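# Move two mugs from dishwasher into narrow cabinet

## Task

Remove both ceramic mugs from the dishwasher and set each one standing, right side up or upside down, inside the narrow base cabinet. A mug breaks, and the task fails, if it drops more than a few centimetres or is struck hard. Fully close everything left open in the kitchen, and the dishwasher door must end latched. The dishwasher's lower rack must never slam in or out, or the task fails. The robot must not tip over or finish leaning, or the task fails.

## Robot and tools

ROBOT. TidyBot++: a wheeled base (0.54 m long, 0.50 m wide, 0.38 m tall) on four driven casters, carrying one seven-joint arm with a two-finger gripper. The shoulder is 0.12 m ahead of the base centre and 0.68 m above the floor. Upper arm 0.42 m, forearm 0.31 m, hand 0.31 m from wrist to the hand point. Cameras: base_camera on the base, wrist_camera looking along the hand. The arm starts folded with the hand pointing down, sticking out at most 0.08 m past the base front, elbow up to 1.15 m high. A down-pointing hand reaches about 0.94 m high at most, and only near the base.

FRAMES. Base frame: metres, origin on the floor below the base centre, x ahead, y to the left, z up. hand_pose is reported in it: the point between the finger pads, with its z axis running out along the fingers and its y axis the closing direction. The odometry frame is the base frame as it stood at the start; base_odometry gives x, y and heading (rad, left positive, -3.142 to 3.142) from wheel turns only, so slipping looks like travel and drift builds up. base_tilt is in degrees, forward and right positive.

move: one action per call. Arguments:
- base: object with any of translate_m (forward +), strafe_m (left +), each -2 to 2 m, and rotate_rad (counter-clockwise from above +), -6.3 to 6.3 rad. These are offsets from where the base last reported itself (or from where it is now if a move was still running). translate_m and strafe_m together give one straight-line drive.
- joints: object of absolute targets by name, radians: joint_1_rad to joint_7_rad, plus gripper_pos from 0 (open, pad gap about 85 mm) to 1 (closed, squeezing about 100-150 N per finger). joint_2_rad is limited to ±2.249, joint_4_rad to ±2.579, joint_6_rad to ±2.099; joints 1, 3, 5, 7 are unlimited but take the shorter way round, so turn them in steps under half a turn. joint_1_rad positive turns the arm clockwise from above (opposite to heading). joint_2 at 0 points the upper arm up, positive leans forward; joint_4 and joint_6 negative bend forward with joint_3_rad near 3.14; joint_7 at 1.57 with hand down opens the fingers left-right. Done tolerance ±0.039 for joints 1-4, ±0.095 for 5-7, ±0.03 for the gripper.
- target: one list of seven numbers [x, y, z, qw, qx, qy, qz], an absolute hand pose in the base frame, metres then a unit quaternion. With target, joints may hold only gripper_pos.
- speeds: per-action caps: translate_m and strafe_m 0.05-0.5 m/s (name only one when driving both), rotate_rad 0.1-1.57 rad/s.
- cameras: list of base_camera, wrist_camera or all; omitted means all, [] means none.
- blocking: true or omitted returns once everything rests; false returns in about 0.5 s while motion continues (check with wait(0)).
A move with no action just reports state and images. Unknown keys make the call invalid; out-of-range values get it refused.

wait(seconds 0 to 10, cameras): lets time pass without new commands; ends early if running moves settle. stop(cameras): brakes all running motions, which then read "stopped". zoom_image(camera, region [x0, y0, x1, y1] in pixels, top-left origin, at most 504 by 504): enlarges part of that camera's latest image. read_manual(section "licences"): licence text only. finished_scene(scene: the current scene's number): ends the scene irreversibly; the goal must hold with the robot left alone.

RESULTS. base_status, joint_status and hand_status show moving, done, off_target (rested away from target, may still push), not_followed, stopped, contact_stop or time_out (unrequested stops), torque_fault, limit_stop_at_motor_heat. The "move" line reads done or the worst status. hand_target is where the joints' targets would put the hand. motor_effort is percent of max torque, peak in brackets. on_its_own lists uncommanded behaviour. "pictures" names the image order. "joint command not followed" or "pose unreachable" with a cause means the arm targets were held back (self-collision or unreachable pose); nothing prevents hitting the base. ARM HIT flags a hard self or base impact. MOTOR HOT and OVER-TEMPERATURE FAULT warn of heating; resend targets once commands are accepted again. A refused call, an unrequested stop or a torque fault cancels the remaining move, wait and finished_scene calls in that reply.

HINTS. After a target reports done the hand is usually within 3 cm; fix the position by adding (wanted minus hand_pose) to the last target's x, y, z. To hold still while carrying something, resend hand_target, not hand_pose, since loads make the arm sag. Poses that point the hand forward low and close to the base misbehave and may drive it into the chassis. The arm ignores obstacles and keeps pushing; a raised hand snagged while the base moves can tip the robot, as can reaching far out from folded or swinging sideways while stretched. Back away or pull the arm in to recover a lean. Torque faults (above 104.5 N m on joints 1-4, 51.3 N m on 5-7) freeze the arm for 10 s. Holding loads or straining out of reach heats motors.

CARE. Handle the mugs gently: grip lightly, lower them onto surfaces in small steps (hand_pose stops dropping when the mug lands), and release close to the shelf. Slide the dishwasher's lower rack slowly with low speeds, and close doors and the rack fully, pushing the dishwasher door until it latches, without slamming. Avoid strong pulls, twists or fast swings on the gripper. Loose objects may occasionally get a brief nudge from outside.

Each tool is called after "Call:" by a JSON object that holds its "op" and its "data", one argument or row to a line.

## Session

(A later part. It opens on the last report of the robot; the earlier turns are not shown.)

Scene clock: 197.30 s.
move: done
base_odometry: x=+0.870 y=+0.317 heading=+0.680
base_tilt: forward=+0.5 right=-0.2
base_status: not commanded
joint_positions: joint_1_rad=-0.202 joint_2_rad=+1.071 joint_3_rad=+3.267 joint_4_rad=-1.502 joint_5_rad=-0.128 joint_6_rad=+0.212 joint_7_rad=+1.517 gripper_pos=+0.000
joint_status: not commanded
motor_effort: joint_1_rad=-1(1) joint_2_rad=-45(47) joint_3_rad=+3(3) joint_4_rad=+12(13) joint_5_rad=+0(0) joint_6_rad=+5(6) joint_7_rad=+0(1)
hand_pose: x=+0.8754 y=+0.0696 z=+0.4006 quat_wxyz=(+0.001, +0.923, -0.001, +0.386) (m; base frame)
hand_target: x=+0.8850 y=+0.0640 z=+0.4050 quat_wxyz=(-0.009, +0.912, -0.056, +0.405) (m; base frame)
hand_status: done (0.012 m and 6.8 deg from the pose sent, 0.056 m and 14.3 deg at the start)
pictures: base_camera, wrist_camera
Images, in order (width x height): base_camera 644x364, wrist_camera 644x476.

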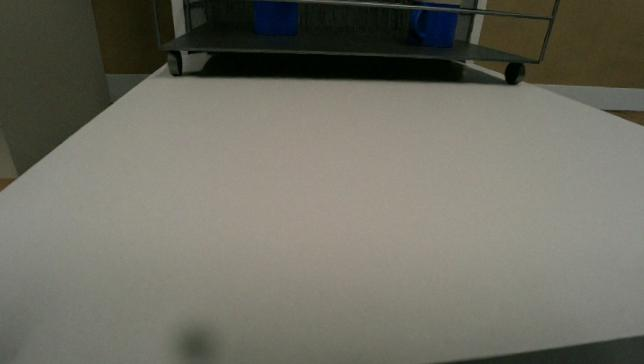

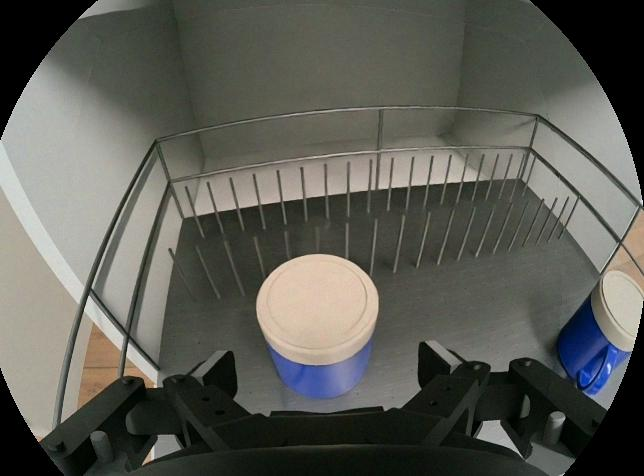

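Call:
{"op": "move", "data": {
  "target": [0.922, 0.069, 0.362, -0.009, 0.916, -0.056, 0.407]
}}

Call:
{"op": "zoom_image", "data": {
  "camera": "wrist_camera",
  "region": [180, 160, 480, 460]
}}

Scene clock: 202.10 s.
move: done
base_odometry: x=+0.870 y=+0.317 heading=+0.680
base_tilt: forward=+0.5 right=-0.3
base_status: not commanded
joint_positions: joint_1_rad=-0.205 joint_2_rad=+1.212 joint_3_rad=+3.287 joint_4_rad=-1.315 joint_5_rad=-0.142 joint_6_rad=+0.212 joint_7_rad=+1.503 gripper_pos=+0.000
joint_status: not commanded
motor_effort: joint_1_rad=-1(1) joint_2_rad=-49(50) joint_3_rad=+4(4) joint_4_rad=+13(14) joint_5_rad=+0(1) joint_6_rad=+5(6) joint_7_rad=+0(1)
hand_pose: x=+0.9229 y=+0.0727 z=+0.3668 quat_wxyz=(+0.002, +0.913, -0.003, +0.409) (m; base frame)
hand_target: x=+0.9220 y=+0.0690 z=+0.3620 quat_wxyz=(-0.009, +0.912, -0.056, +0.405) (m; base frame)
hand_status: done (0.006 m and 6.2 deg from the pose sent, 0.060 m and 6.8 deg at the start)
pictures: base_camera, wrist_camera
Images, in order (width x height): base_camera 644x364, wrist_camera 644x476.

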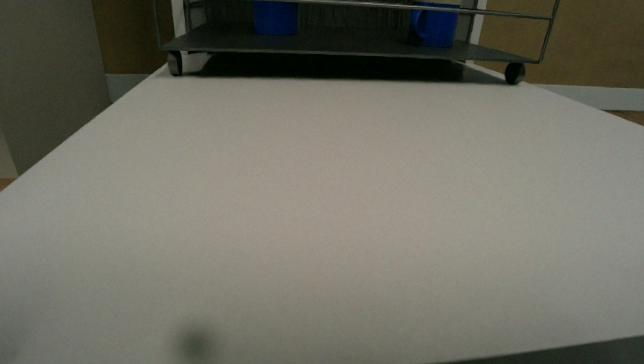

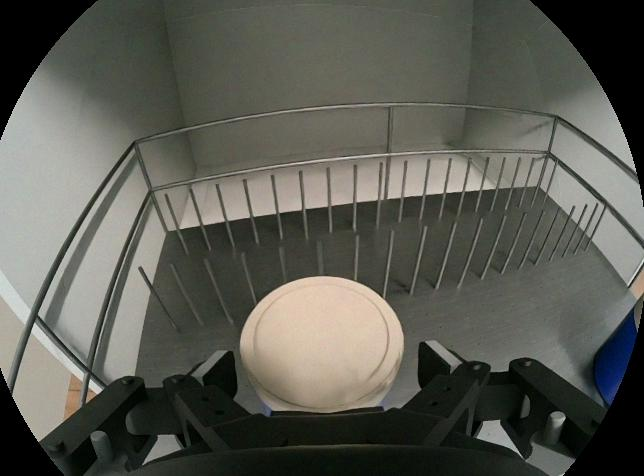

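Scaled by 1.680.

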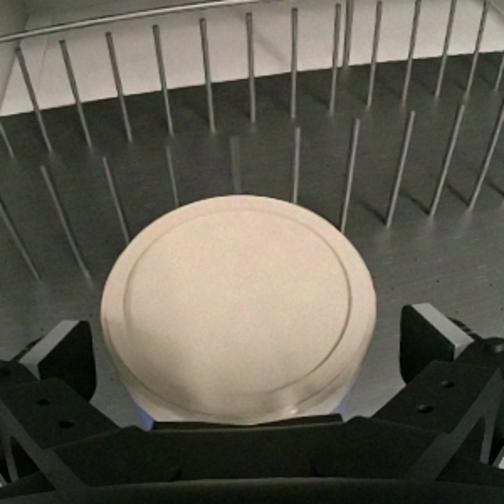

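Call:
{"op": "move", "data": {
  "target": [0.926, 0.072, 0.356, -0.009, 0.918, -0.054, 0.395]
}}

Call:
{"op": "zoom_image", "data": {
  "camera": "wrist_camera",
  "region": [180, 160, 480, 460]
}}

Scene clock: 209.87 s.
move: done
base_odometry: x=+0.870 y=+0.317 heading=+0.680
base_tilt: forward=+0.5 right=-0.2
base_status: not commanded
joint_positions: joint_1_rad=-0.209 joint_2_rad=+1.222 joint_3_rad=+3.297 joint_4_rad=-1.268 joint_5_rad=-0.143 joint_6_rad=+0.186 joint_7_rad=+1.489 gripper_pos=+0.000
joint_status: not commanded
motor_effort: joint_1_rad=-1(1) joint_2_rad=-49(50) joint_3_rad=+4(4) joint_4_rad=+14(14) joint_5_rad=+0(1) joint_6_rad=+6(6) joint_7_rad=+0(1)
hand_pose: x=+0.9361 y=+0.0750 z=+0.3729 quat_wxyz=(+0.001, +0.910, -0.006, +0.414) (m; base frame)
hand_target: x=+0.9260 y=+0.0720 z=+0.3560 quat_wxyz=(-0.009, +0.917, -0.054, +0.395) (m; base frame)
hand_status: done (0.020 m and 6.1 deg from the pose sent, 0.011 m and 6.2 deg at the start)
pictures: base_camera, wrist_camera
Images, in order (width x height): base_camera 644x364, wrist_camera 644x476.

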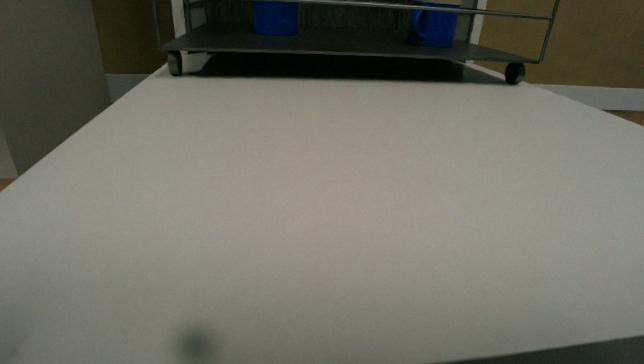

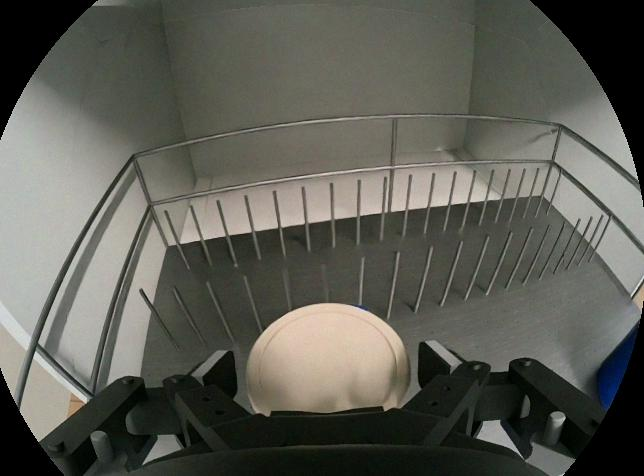

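Scaled by 1.680.

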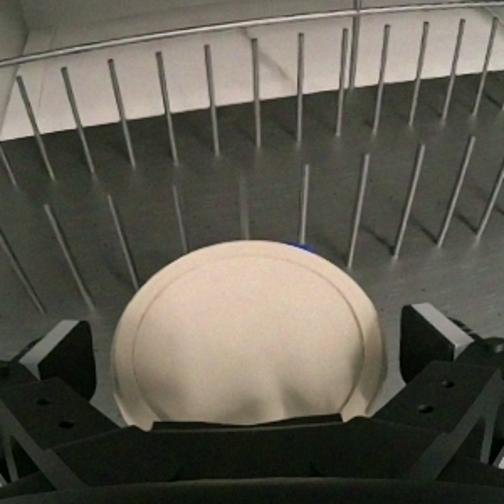

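Call:
{"op": "move", "data": {
  "target": [0.932, 0.0725, 0.330, -0.009, 0.931, -0.052, 0.366]
}}

Call:
{"op": "zoom_image", "data": {
  "camera": "wrist_camera",
  "region": [180, 160, 480, 460]
}}

Scene clock: 213.53 s.
move: done
base_odometry: x=+0.870 y=+0.317 heading=+0.680
base_tilt: forward=+0.5 right=-0.2
base_status: not commanded
joint_positions: joint_1_rad=-0.209 joint_2_rad=+1.274 joint_3_rad=+3.307 joint_4_rad=-1.165 joint_5_rad=-0.143 joint_6_rad=+0.087 joint_7_rad=+1.462 gripper_pos=+0.000
joint_status: not commanded
motor_effort: joint_1_rad=-1(3) joint_2_rad=-50(51) joint_3_rad=+3(4) joint_4_rad=+14(14) joint_5_rad=+0(1) joint_6_rad=+5(6) joint_7_rad=+0(1)
hand_pose: x=+0.9455 y=+0.0777 z=+0.3516 quat_wxyz=(-0.002, +0.919, -0.014, +0.393) (m; base frame)
hand_target: x=+0.9320 y=+0.0725 z=+0.3300 quat_wxyz=(-0.009, +0.929, -0.052, +0.365) (m; base frame)
hand_status: done (0.026 m and 5.6 deg from the pose sent, 0.043 m and 8.1 deg at the start)
pictures: base_camera, wrist_camera
Images, in order (width x height): base_camera 644x364, wrist_camera 644x476.

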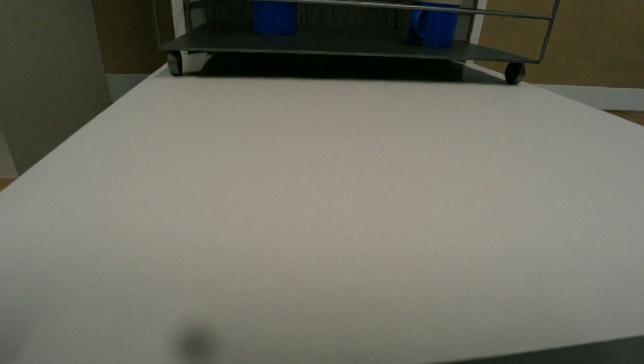

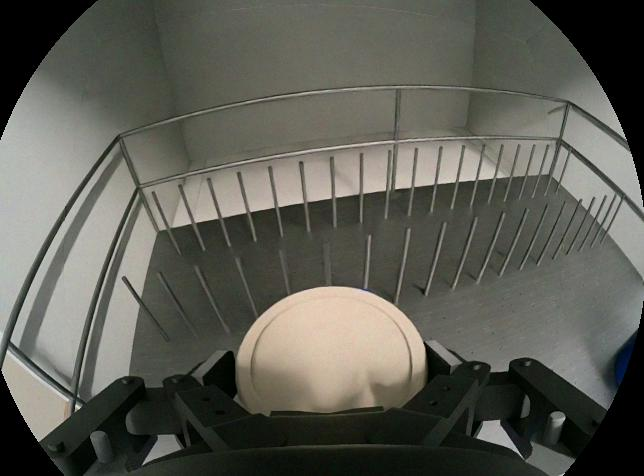

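Scaled by 1.680.

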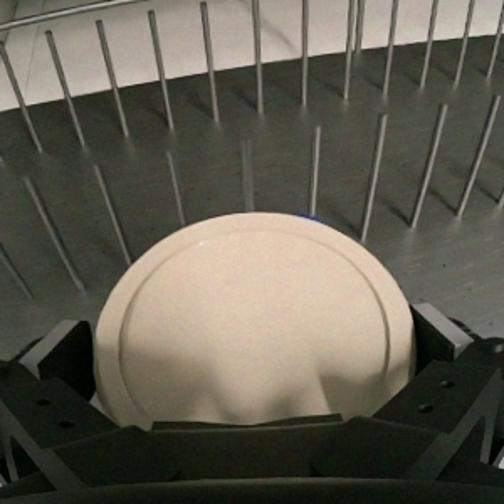

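Call:
{"op": "move", "data": {
  "target": [0.934, 0.071, 0.305, -0.009, 0.935, -0.045, 0.352]
}}

Call:
{"op": "zoom_image", "data": {
  "camera": "wrist_camera",
  "region": [180, 160, 480, 460]
}}

Scene clock: 216.67 s.
move: done
base_odometry: x=+0.870 y=+0.317 heading=+0.680
base_tilt: forward=+0.5 right=-0.2
base_status: not commanded
joint_positions: joint_1_rad=-0.202 joint_2_rad=+1.318 joint_3_rad=+3.307 joint_4_rad=-1.096 joint_5_rad=-0.143 joint_6_rad=+0.054 joint_7_rad=+1.462 gripper_pos=+0.000
joint_status: not commanded
motor_effort: joint_1_rad=-2(3) joint_2_rad=-48(51) joint_3_rad=+3(4) joint_4_rad=+13(14) joint_5_rad=+0(0) joint_6_rad=+4(6) joint_7_rad=+0(1)
hand_pose: x=+0.9547 y=+0.0782 z=+0.3371 quat_wxyz=(-0.002, +0.921, -0.013, +0.389) (m; base frame)
hand_target: x=+0.9340 y=+0.0710 z=+0.3050 quat_wxyz=(-0.009, +0.935, -0.045, +0.352) (m; base frame)
hand_status: done (0.039 m and 5.9 deg from the pose sent, 0.048 m and 6.2 deg at the start)
pictures: base_camera, wrist_camera
Images, in order (width x height): base_camera 644x364, wrist_camera 644x476.

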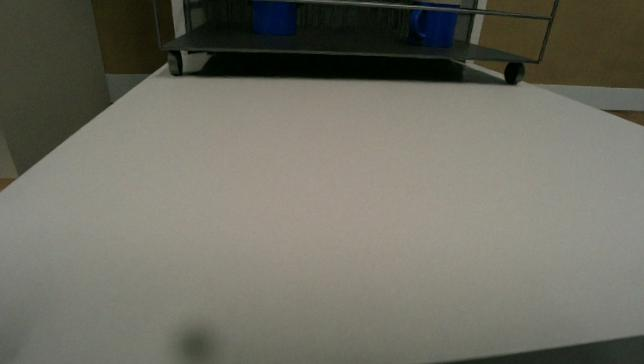

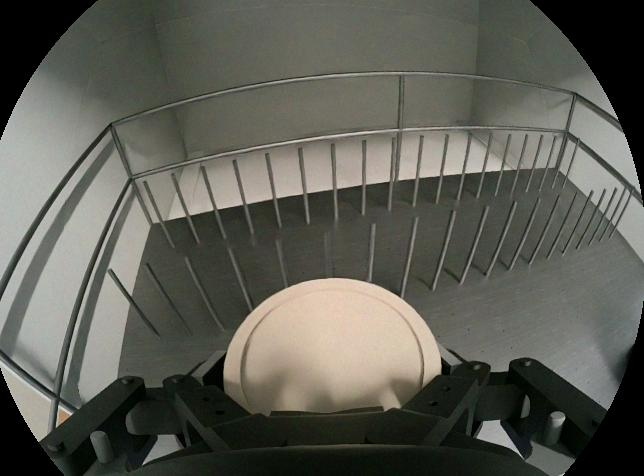

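Scaled by 1.680.

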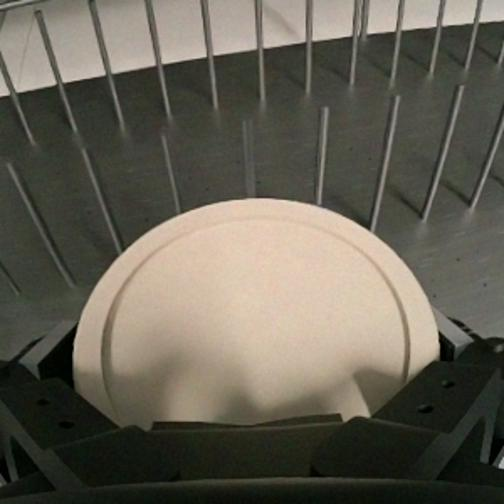

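Call:
{"op": "move", "data": {
  "target": [0.921, 0.069, 0.288, -0.009, 0.938, -0.042, 0.344]
}}

Call:
{"op": "zoom_image", "data": {
  "camera": "wrist_camera",
  "region": [180, 160, 480, 460]
}}

Scene clock: 219.53 s.
move: done
base_odometry: x=+0.870 y=+0.317 heading=+0.680
base_tilt: forward=+0.5 right=-0.2
base_status: not commanded
joint_positions: joint_1_rad=-0.199 joint_2_rad=+1.318 joint_3_rad=+3.301 joint_4_rad=-1.097 joint_5_rad=-0.143 joint_6_rad=+0.055 joint_7_rad=+1.462 gripper_pos=+0.000
joint_status: not commanded
motor_effort: joint_1_rad=+0(2) joint_2_rad=-44(48) joint_3_rad=+3(3) joint_4_rad=+10(13) joint_5_rad=+0(1) joint_6_rad=+3(5) joint_7_rad=+0(1)
hand_pose: x=+0.9543 y=+0.0780 z=+0.3365 quat_wxyz=(-0.004, +0.921, -0.015, +0.389) (m; base frame)
hand_target: x=+0.9210 y=+0.0690 z=+0.2880 quat_wxyz=(-0.009, +0.938, -0.042, +0.344) (m; base frame)
hand_status: done (0.060 m and 6.3 deg from the pose sent, 0.060 m and 6.5 deg at the start)
pictures: base_camera, wrist_camera
Images, in order (width x height): base_camera 644x364, wrist_camera 644x476.

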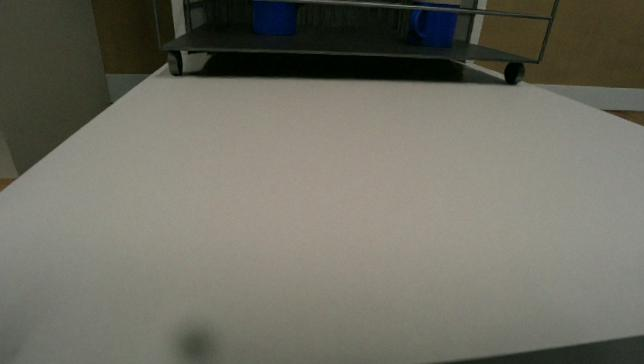

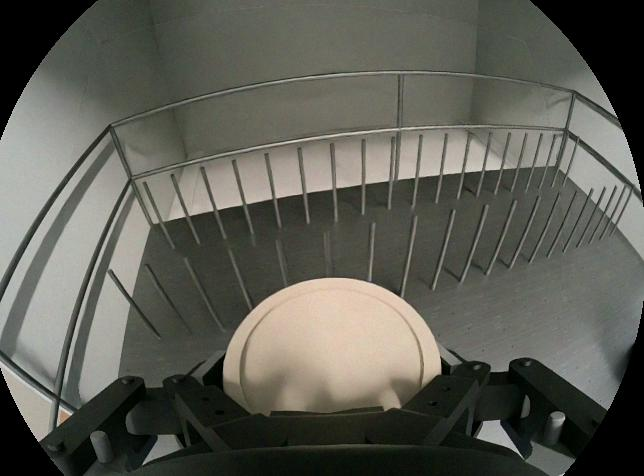

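Scaled by 1.680.

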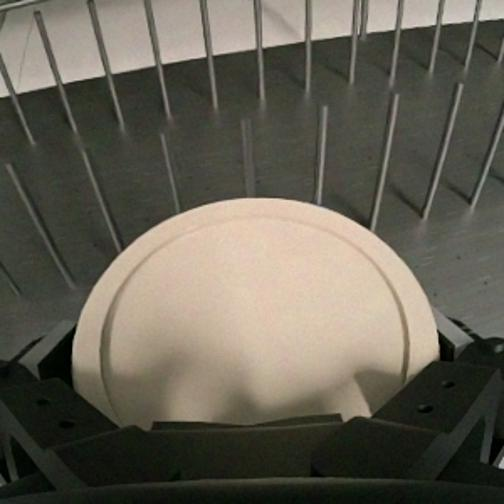

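Call:
{"op": "move", "data": {
  "target": [0.936, 0.071, 0.308, -0.009, 0.935, -0.045, 0.352],
  "cameras": []
}}

Call:
{"op": "move", "data": {
  "joints": {"gripper_pos": 0.12}
}}

Scene clock: 224.07 s.
move: done
base_odometry: x=+0.870 y=+0.317 heading=+0.680
base_tilt: forward=+0.5 right=-0.2
base_status: not commanded
joint_positions: joint_1_rad=-0.198 joint_2_rad=+1.318 joint_3_rad=+3.303 joint_4_rad=-1.084 joint_5_rad=-0.143 joint_6_rad=+0.029 joint_7_rad=+1.455 gripper_pos=+0.000
joint_status: not commanded
motor_effort: joint_1_rad=-1(3) joint_2_rad=-47(47) joint_3_rad=+3(3) joint_4_rad=+13(13) joint_5_rad=+0(1) joint_6_rad=+4(4) joint_7_rad=+0(0)
hand_pose: x=+0.9545 y=+0.0780 z=+0.3364 quat_wxyz=(-0.005, +0.924, -0.018, +0.383) (m; base frame)
hand_target: x=+0.9360 y=+0.0710 z=+0.3080 quat_wxyz=(-0.009, +0.935, -0.045, +0.352) (m; base frame)
hand_status: done (0.035 m and 4.9 deg from the pose sent, 0.035 m and 5.7 deg at the start)
pictures: none
No camera images: "cameras" was empty.

Scene clock: 224.60 s.
move: done
base_odometry: x=+0.870 y=+0.317 heading=+0.680
base_tilt: forward=+0.5 right=-0.2
base_status: not commanded
joint_positions: joint_1_rad=-0.196 joint_2_rad=+1.317 joint_3_rad=+3.303 joint_4_rad=-1.083 joint_5_rad=-0.143 joint_6_rad=+0.029 joint_7_rad=+1.455 gripper_pos=+0.097
joint_status: all done
motor_effort: joint_1_rad=-1(3) joint_2_rad=-47(49) joint_3_rad=+3(3) joint_4_rad=+13(14) joint_5_rad=+0(0) joint_6_rad=+5(5) joint_7_rad=+0(1)
hand_pose: x=+0.9553 y=+0.0761 z=+0.3373 quat_wxyz=(-0.005, +0.923, -0.019, +0.383) (m; base frame)
hand_target: x=+0.9360 y=+0.0710 z=+0.3080 quat_wxyz=(-0.009, +0.935, -0.045, +0.352) (m; base frame)
hand_status: not commanded
pictures: base_camera, wrist_camera
Images, in order (width x height): base_camera 644x364, wrist_camera 644x476.

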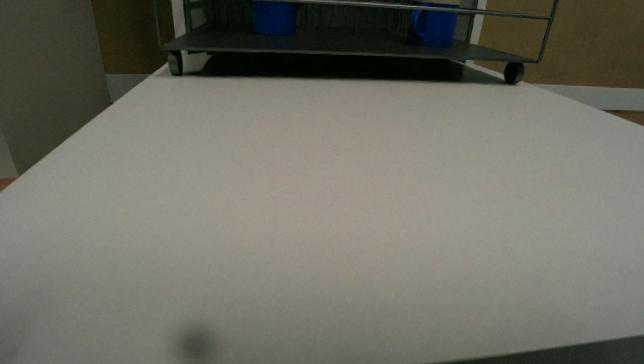

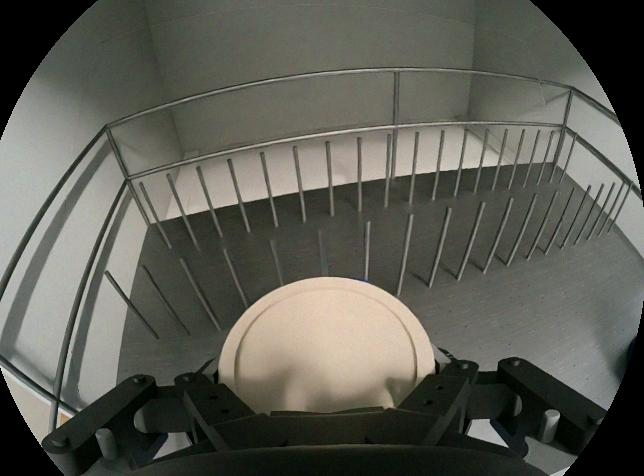

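Call:
{"op": "move", "data": {
  "joints": {"gripper_pos": 0.4}
}}

Scene clock: 227.63 s.
move: off_target
base_odometry: x=+0.870 y=+0.317 heading=+0.680
base_tilt: forward=+0.5 right=-0.2
base_status: not commanded
joint_positions: joint_1_rad=-0.196 joint_2_rad=+1.317 joint_3_rad=+3.303 joint_4_rad=-1.083 joint_5_rad=-0.143 joint_6_rad=+0.029 joint_7_rad=+1.455 gripper_pos=+0.098
joint_status: gripper_pos off_target (ended at +0.098, target +0.400)
motor_effort: joint_1_rad=+0(1) joint_2_rad=-46(47) joint_3_rad=+3(3) joint_4_rad=+13(14) joint_5_rad=+0(0) joint_6_rad=+4(5) joint_7_rad=-1(1)
hand_pose: x=+0.9552 y=+0.0761 z=+0.3372 quat_wxyz=(-0.005, +0.923, -0.019, +0.383) (m; base frame)
hand_target: x=+0.9360 y=+0.0710 z=+0.3080 quat_wxyz=(-0.009, +0.935, -0.045, +0.352) (m; base frame)
hand_status: not commanded
pictures: base_camera, wrist_camera
Images, in order (width x height): base_camera 644x364, wrist_camera 644x476.

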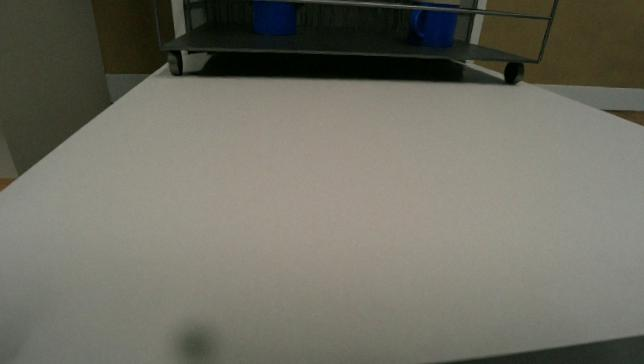

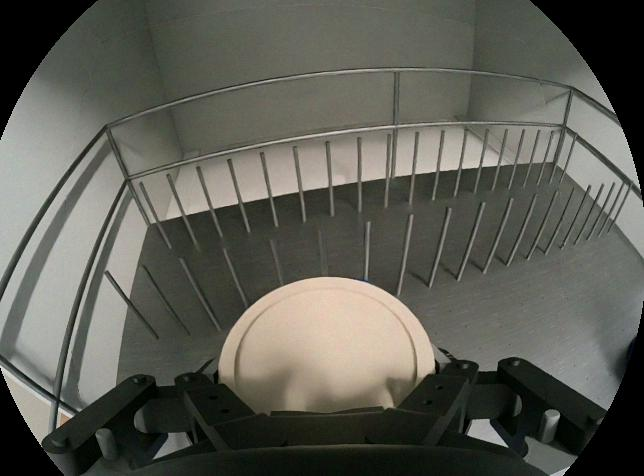

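Call:
{"op": "move", "data": {
  "target": [0.935, 0.071, 0.36, -0.009, 0.935, -0.045, 0.352],
  "joints": {"gripper_pos": 0.6}
}}

Scene clock: 230.47 s.
move: off_target
base_odometry: x=+0.870 y=+0.317 heading=+0.680
base_tilt: forward=+0.5 right=-0.3
base_status: not commanded
joint_positions: joint_1_rad=-0.196 joint_2_rad=+1.277 joint_3_rad=+3.303 joint_4_rad=-1.134 joint_5_rad=-0.143 joint_6_rad=-0.018 joint_7_rad=+1.452 gripper_pos=+0.099
joint_status: gripper_pos off_target (ended at +0.099, target +0.600)
motor_effort: joint_1_rad=-1(1) joint_2_rad=-53(53) joint_3_rad=+3(4) joint_4_rad=+15(16) joint_5_rad=+0(1) joint_6_rad=+6(7) joint_7_rad=+1(1)
hand_pose: x=+0.9357 y=+0.0709 z=+0.3395 quat_wxyz=(-0.002, +0.934, -0.025, +0.357) (m; base frame)
hand_target: x=+0.9350 y=+0.0710 z=+0.3600 quat_wxyz=(-0.009, +0.935, -0.045, +0.352) (m; base frame)
hand_status: off_target (0.021 m and 2.5 deg from the pose sent, 0.031 m and 4.9 deg at the start)
pictures: base_camera, wrist_camera
Images, in order (width x height): base_camera 644x364, wrist_camera 644x476.

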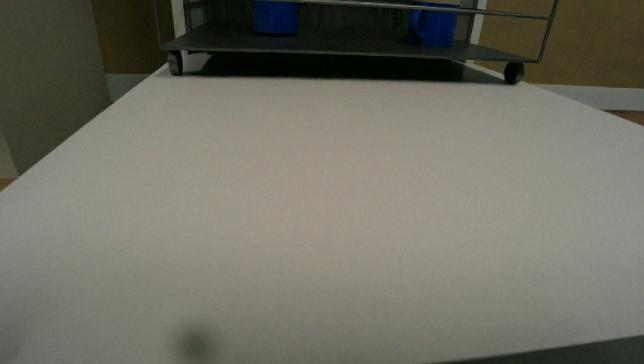

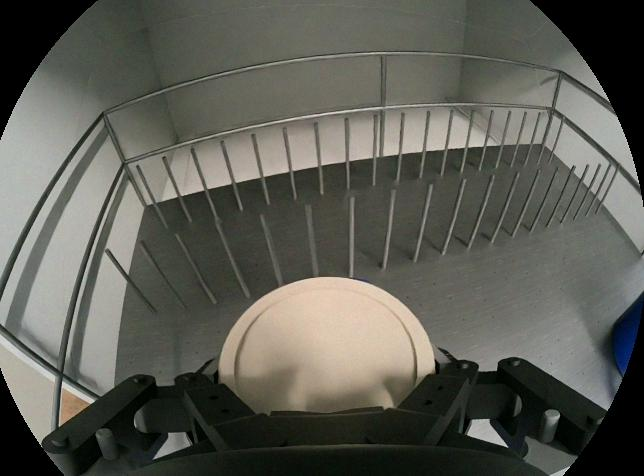

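Call:
{"op": "move", "data": {
  "target": [0.93, 0.071, 0.43, -0.009, 0.928, -0.04, 0.37]
}}

Scene clock: 234.20 s.
move: done
base_odometry: x=+0.870 y=+0.317 heading=+0.680
base_tilt: forward=+0.5 right=-0.2
base_status: not commanded
joint_positions: joint_1_rad=-0.196 joint_2_rad=+1.129 joint_3_rad=+3.303 joint_4_rad=-1.237 joint_5_rad=-0.143 joint_6_rad=-0.027 joint_7_rad=+1.452 gripper_pos=+0.099
joint_status: not commanded
motor_effort: joint_1_rad=-1(1) joint_2_rad=-54(57) joint_3_rad=+3(4) joint_4_rad=+17(18) joint_5_rad=+0(1) joint_6_rad=+7(7) joint_7_rad=+0(1)
hand_pose: x=+0.9315 y=+0.0665 z=+0.4138 quat_wxyz=(-0.006, +0.927, -0.035, +0.373) (m; base frame)
hand_target: x=+0.9300 y=+0.0710 z=+0.4300 quat_wxyz=(-0.009, +0.928, -0.040, +0.370) (m; base frame)
hand_status: done (0.017 m and 0.7 deg from the pose sent, 0.091 m and 2.5 deg at the start)
pictures: base_camera, wrist_camera
Images, in order (width x height): base_camera 644x364, wrist_camera 644x476.

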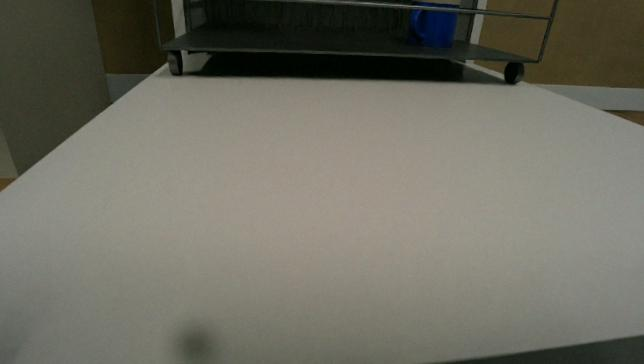

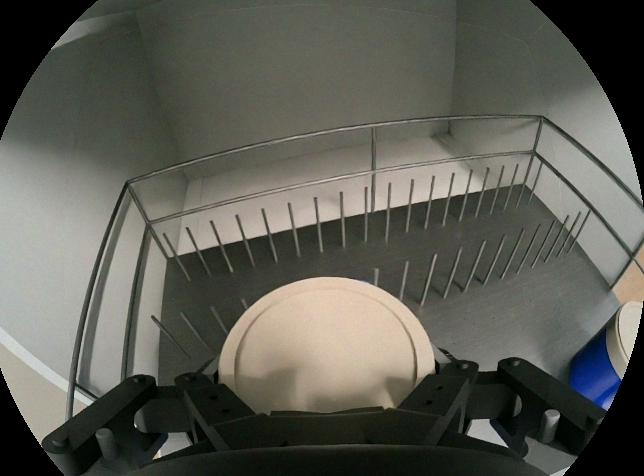

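Call:
{"op": "move", "data": {
  "target": [0.88, 0.06, 0.50, -0.005, 0.926, -0.03, 0.376],
  "cameras": []
}}

Call:
{"op": "move", "data": {
  "target": [0.70, 0.02, 0.55, -0.003, 0.925, -0.01, 0.38]
}}

Scene clock: 237.37 s.
move: done
base_odometry: x=+0.870 y=+0.317 heading=+0.680
base_tilt: forward=+0.5 right=-0.2
base_status: not commanded
joint_positions: joint_1_rad=-0.196 joint_2_rad=+0.923 joint_3_rad=+3.303 joint_4_rad=-1.469 joint_5_rad=-0.143 joint_6_rad=-0.027 joint_7_rad=+1.452 gripper_pos=+0.099
joint_status: not commanded
motor_effort: joint_1_rad=-1(2) joint_2_rad=-49(55) joint_3_rad=+4(4) joint_4_rad=+16(17) joint_5_rad=+0(1) joint_6_rad=+6(8) joint_7_rad=+0(1)
hand_pose: x=+0.8759 y=+0.0507 z=+0.4768 quat_wxyz=(-0.006, +0.931, -0.052, +0.361) (m; base frame)
hand_target: x=+0.8800 y=+0.0600 z=+0.5000 quat_wxyz=(-0.005, +0.926, -0.030, +0.376) (m; base frame)
hand_status: done (0.025 m and 3.2 deg from the pose sent, 0.101 m and 0.7 deg at the start)
pictures: none
No camera images: "cameras" was empty.

Scene clock: 239.27 s.
move: off_target
base_odometry: x=+0.870 y=+0.317 heading=+0.680
base_tilt: forward=+0.5 right=-0.2
base_status: not commanded
joint_positions: joint_1_rad=-0.108 joint_2_rad=+0.561 joint_3_rad=+3.215 joint_4_rad=-2.105 joint_5_rad=-0.136 joint_6_rad=+0.212 joint_7_rad=+1.505 gripper_pos=+0.099
joint_status: not commanded
motor_effort: joint_1_rad=-1(2) joint_2_rad=-34(49) joint_3_rad=+1(4) joint_4_rad=+12(16) joint_5_rad=+1(1) joint_6_rad=+6(7) joint_7_rad=-1(1)
hand_pose: x=+0.6847 y=+0.0119 z=+0.5182 quat_wxyz=(-0.009, +0.939, -0.070, +0.338) (m; base frame)
hand_target: x=+0.7000 y=+0.0200 z=+0.5500 quat_wxyz=(-0.003, +0.925, -0.010, +0.380) (m; base frame)
hand_status: off_target (0.036 m and 8.6 deg from the pose sent, 0.193 m and 5.4 deg at the start)
pictures: base_camera, wrist_camera
Images, in order (width x height): base_camera 644x364, wrist_camera 644x476.

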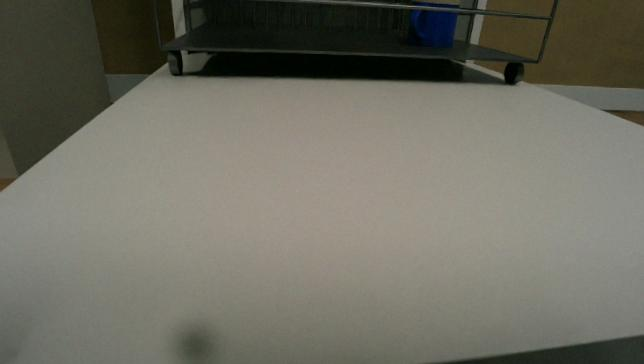

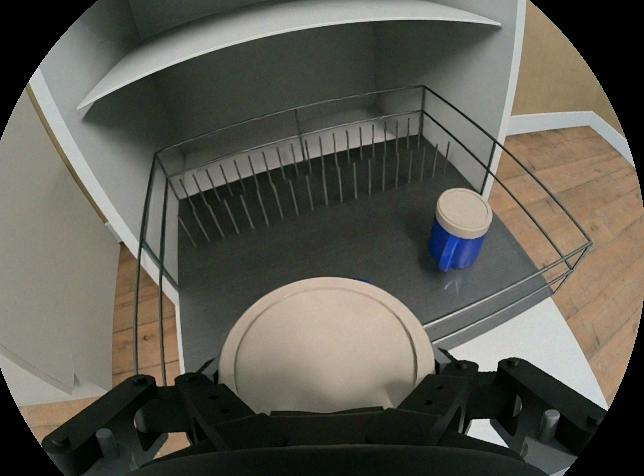

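Call:
{"op": "move", "data": {
  "base": {"translate_m": -0.3},
  "speeds": {"translate_m": 0.3},
  "cameras": []
}}

Call:
{"op": "move", "data": {
  "base": {"rotate_rad": -1.569},
  "speeds": {"rotate_rad": 0.6}
}}

Scene clock: 249.67 s.
move: done
base_odometry: x=+0.636 y=+0.129 heading=+0.680
base_tilt: forward=+0.5 right=-0.2
base_status: done
joint_positions: joint_1_rad=-0.103 joint_2_rad=+0.555 joint_3_rad=+3.212 joint_4_rad=-2.115 joint_5_rad=-0.135 joint_6_rad=+0.221 joint_7_rad=+1.506 gripper_pos=+0.099
joint_status: not commanded
motor_effort: joint_1_rad=-1(5) joint_2_rad=-33(36) joint_3_rad=+1(3) joint_4_rad=+12(14) joint_5_rad=+0(1) joint_6_rad=+6(7) joint_7_rad=+0(1)
hand_pose: x=+0.6826 y=+0.0105 z=+0.5201 quat_wxyz=(-0.009, +0.938, -0.071, +0.340) (m; base frame)
hand_target: x=+0.7000 y=+0.0200 z=+0.5500 quat_wxyz=(-0.003, +0.925, -0.010, +0.380) (m; base frame)
hand_status: not commanded
pictures: none
No camera images: "cameras" was empty.

Scene clock: 253.17 s.
move: done
base_odometry: x=+0.636 y=+0.129 heading=-0.889
base_tilt: forward=+0.4 right=-0.2
base_status: done
joint_positions: joint_1_rad=-0.091 joint_2_rad=+0.555 joint_3_rad=+3.201 joint_4_rad=-2.115 joint_5_rad=-0.133 joint_6_rad=+0.221 joint_7_rad=+1.506 gripper_pos=+0.099
joint_status: not commanded
motor_effort: joint_1_rad=-1(5) joint_2_rad=-34(35) joint_3_rad=+2(5) joint_4_rad=+12(13) joint_5_rad=+0(1) joint_6_rad=+6(7) joint_7_rad=+0(1)
hand_pose: x=+0.6824 y=+0.0100 z=+0.5200 quat_wxyz=(-0.012, +0.938, -0.072, +0.340) (m; base frame)
hand_target: x=+0.7000 y=+0.0200 z=+0.5500 quat_wxyz=(-0.003, +0.925, -0.010, +0.380) (m; base frame)
hand_status: not commanded
pictures: base_camera, wrist_camera
Images, in order (width x height): base_camera 644x364, wrist_camera 644x476.

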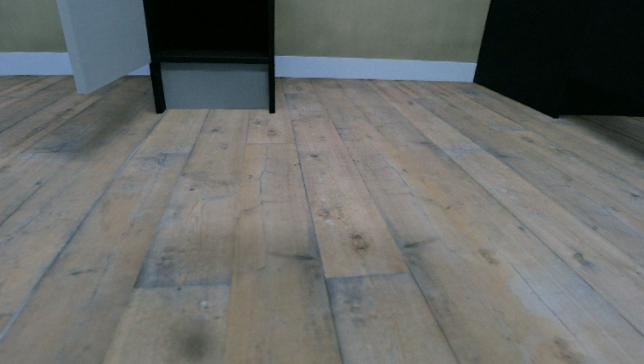

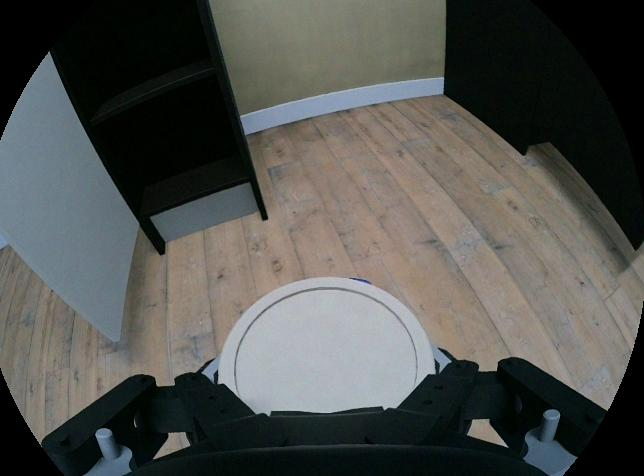

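Call:
{"op": "move", "data": {
  "base": {"translate_m": 0.45, "strafe_m": 0.38},
  "speeds": {"translate_m": 0.3},
  "target": [0.62, 0.005, 0.64, -0.003, 0.923, 0.0, 0.387]
}}

Call:
{"op": "zoom_image", "data": {
  "camera": "wrist_camera",
  "region": [160, 0, 480, 300]
}}

Scene clock: 260.40 s.
move: done
base_odometry: x=+1.215 y=+0.019 heading=-0.890
base_tilt: forward=+0.4 right=-0.2
base_status: done
joint_positions: joint_1_rad=-0.016 joint_2_rad=+0.207 joint_3_rad=+3.154 joint_4_rad=-2.247 joint_5_rad=-0.076 joint_6_rad=+0.120 joint_7_rad=+1.514 gripper_pos=+0.099
joint_status: not commanded
motor_effort: joint_1_rad=-1(3) joint_2_rad=-25(35) joint_3_rad=+1(2) joint_4_rad=+16(17) joint_5_rad=+0(1) joint_6_rad=+7(8) joint_7_rad=+0(1)
hand_pose: x=+0.6300 y=+0.0003 z=+0.6352 quat_wxyz=(-0.021, +0.918, -0.060, +0.392) (m; base frame)
hand_target: x=+0.6200 y=+0.0050 z=+0.6400 quat_wxyz=(-0.003, +0.922, +0.000, +0.387) (m; base frame)
hand_status: done (0.012 m and 7.3 deg from the pose sent, 0.135 m and 10.1 deg at the start)
pictures: base_camera, wrist_camera
Images, in order (width x height): base_camera 644x364, wrist_camera 644x476.

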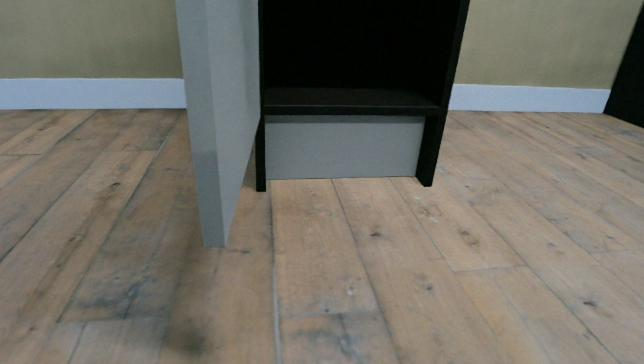

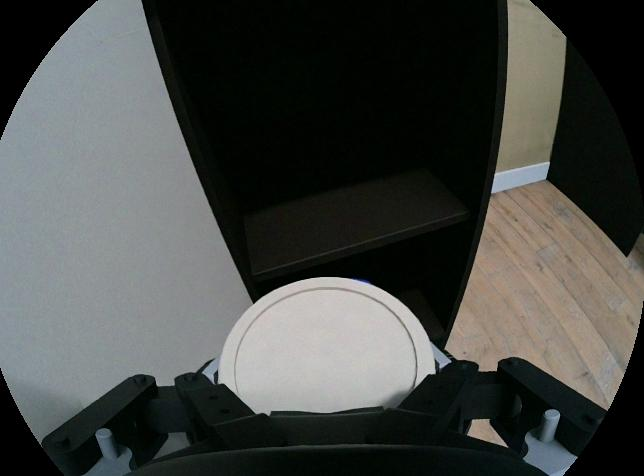

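Scaled by 1.575.

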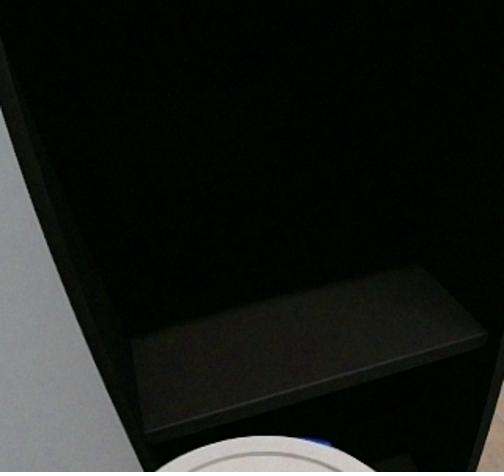

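Call:
{"op": "move", "data": {
  "target": [0.64, 0.005, 0.56, 0.013, 0.927, 0.041, 0.378]
}}

Scene clock: 269.33 s.
move: done
base_odometry: x=+1.215 y=+0.019 heading=-0.890
base_tilt: forward=+0.5 right=-0.2
base_status: not commanded
joint_positions: joint_1_rad=-0.016 joint_2_rad=+0.422 joint_3_rad=+3.154 joint_4_rad=-2.281 joint_5_rad=-0.045 joint_6_rad=+0.274 joint_7_rad=+1.568 gripper_pos=+0.099
joint_status: not commanded
motor_effort: joint_1_rad=-1(1) joint_2_rad=-29(31) joint_3_rad=+1(1) joint_4_rad=+12(16) joint_5_rad=+1(1) joint_6_rad=+6(8) joint_7_rad=+0(1)
hand_pose: x=+0.6287 y=-0.0008 z=+0.5456 quat_wxyz=(-0.001, +0.937, -0.020, +0.349) (m; base frame)
hand_target: x=+0.6400 y=+0.0050 z=+0.5600 quat_wxyz=(+0.013, +0.925, +0.041, +0.377) (m; base frame)
hand_status: done (0.019 m and 8.0 deg from the pose sent, 0.076 m and 12.4 deg at the start)
pictures: base_camera, wrist_camera
Images, in order (width x height): base_camera 644x364, wrist_camera 644x476.

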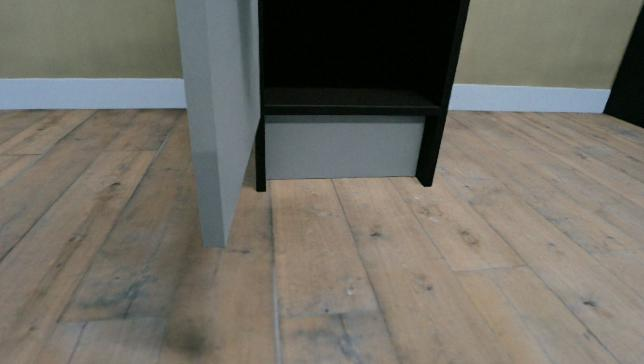

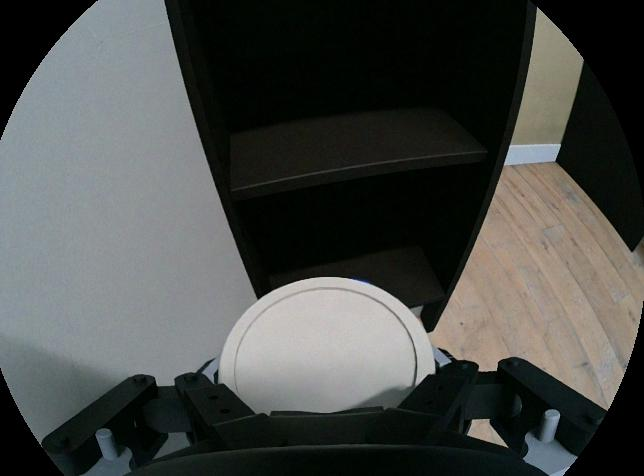

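Call:
{"op": "move", "data": {
  "base": {"rotate_rad": 0.05, "strafe_m": -0.045},
  "target": [0.655, 0.005, 0.58, 0.008, 0.915, 0.041, 0.408]
}}

Call:
{"op": "zoom_image", "data": {
  "camera": "wrist_camera",
  "region": [160, 0, 540, 380]
}}

Scene clock: 273.23 s.
move: done
base_odometry: x=+1.180 y=-0.010 heading=-0.839
base_tilt: forward=+0.5 right=-0.2
base_status: done
joint_positions: joint_1_rad=+0.013 joint_2_rad=+0.422 joint_3_rad=+3.140 joint_4_rad=-2.281 joint_5_rad=-0.016 joint_6_rad=+0.319 joint_7_rad=+1.569 gripper_pos=+0.100
joint_status: not commanded
motor_effort: joint_1_rad=-1(4) joint_2_rad=-29(32) joint_3_rad=+0(2) joint_4_rad=+12(13) joint_5_rad=+0(1) joint_6_rad=+7(7) joint_7_rad=+0(1)
hand_pose: x=+0.6388 y=-0.0062 z=+0.5550 quat_wxyz=(+0.001, +0.929, -0.014, +0.370) (m; base frame)
hand_target: x=+0.6550 y=+0.0050 z=+0.5800 quat_wxyz=(+0.008, +0.913, +0.041, +0.407) (m; base frame)
hand_status: done (0.032 m and 7.9 deg from the pose sent, 0.044 m and 10.1 deg at the start)
pictures: base_camera, wrist_camera
Images, in order (width x height): base_camera 644x364, wrist_camera 644x476.

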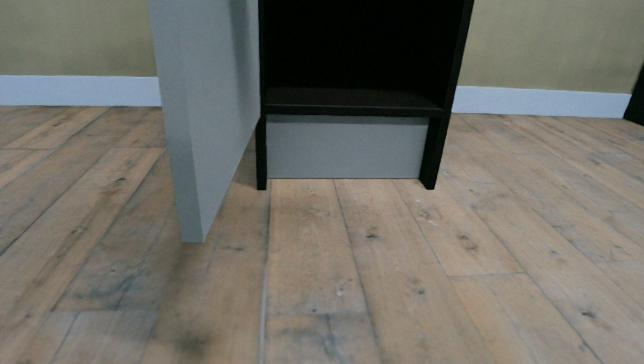

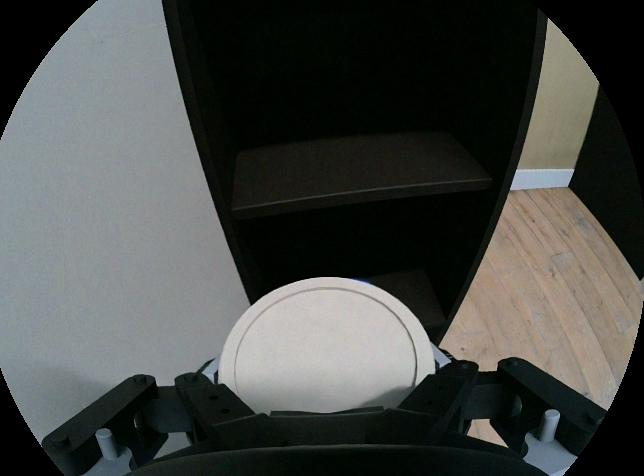

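Scaled by 1.326.

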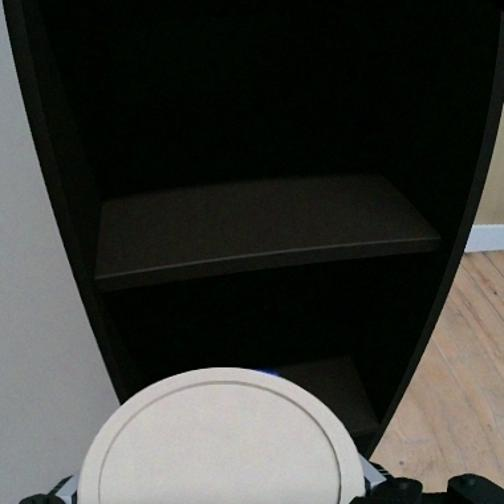

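Call:
{"op": "move", "data": {
  "target": [0.765, 0.01, 0.59, 0.007, 0.909, 0.035, 0.415]
}}

Scene clock: 278.60 s.
move: done
base_odometry: x=+1.180 y=-0.010 heading=-0.839
base_tilt: forward=+0.5 right=-0.2
base_status: not commanded
joint_positions: joint_1_rad=+0.009 joint_2_rad=+0.548 joint_3_rad=+3.140 joint_4_rad=-1.954 joint_5_rad=-0.016 joint_6_rad=+0.233 joint_7_rad=+1.569 gripper_pos=+0.100
joint_status: not commanded
motor_effort: joint_1_rad=-1(1) joint_2_rad=-37(38) joint_3_rad=+1(1) joint_4_rad=+15(16) joint_5_rad=+0(1) joint_6_rad=+7(8) joint_7_rad=+0(1)
hand_pose: x=+0.7641 y=-0.0044 z=+0.5886 quat_wxyz=(-0.001, +0.906, -0.012, +0.422) (m; base frame)
hand_target: x=+0.7650 y=+0.0100 z=+0.5900 quat_wxyz=(+0.007, +0.909, +0.035, +0.415) (m; base frame)
hand_status: done (0.014 m and 5.5 deg from the pose sent, 0.132 m and 8.0 deg at the start)
pictures: base_camera, wrist_camera
Images, in order (width x height): base_camera 644x364, wrist_camera 644x476.

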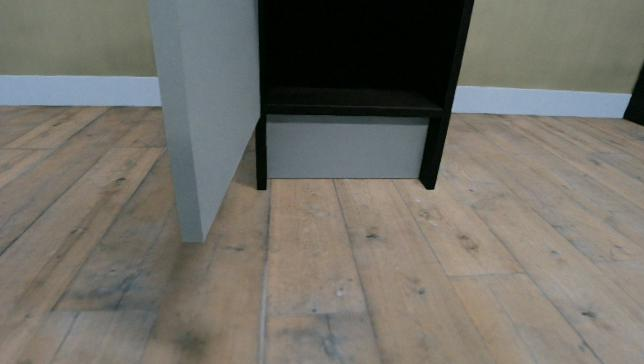

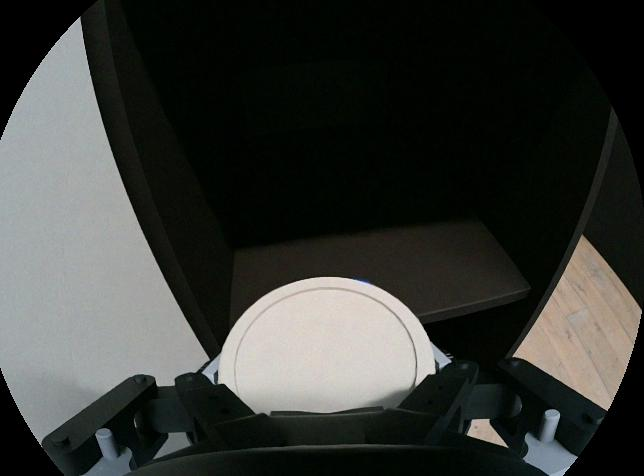

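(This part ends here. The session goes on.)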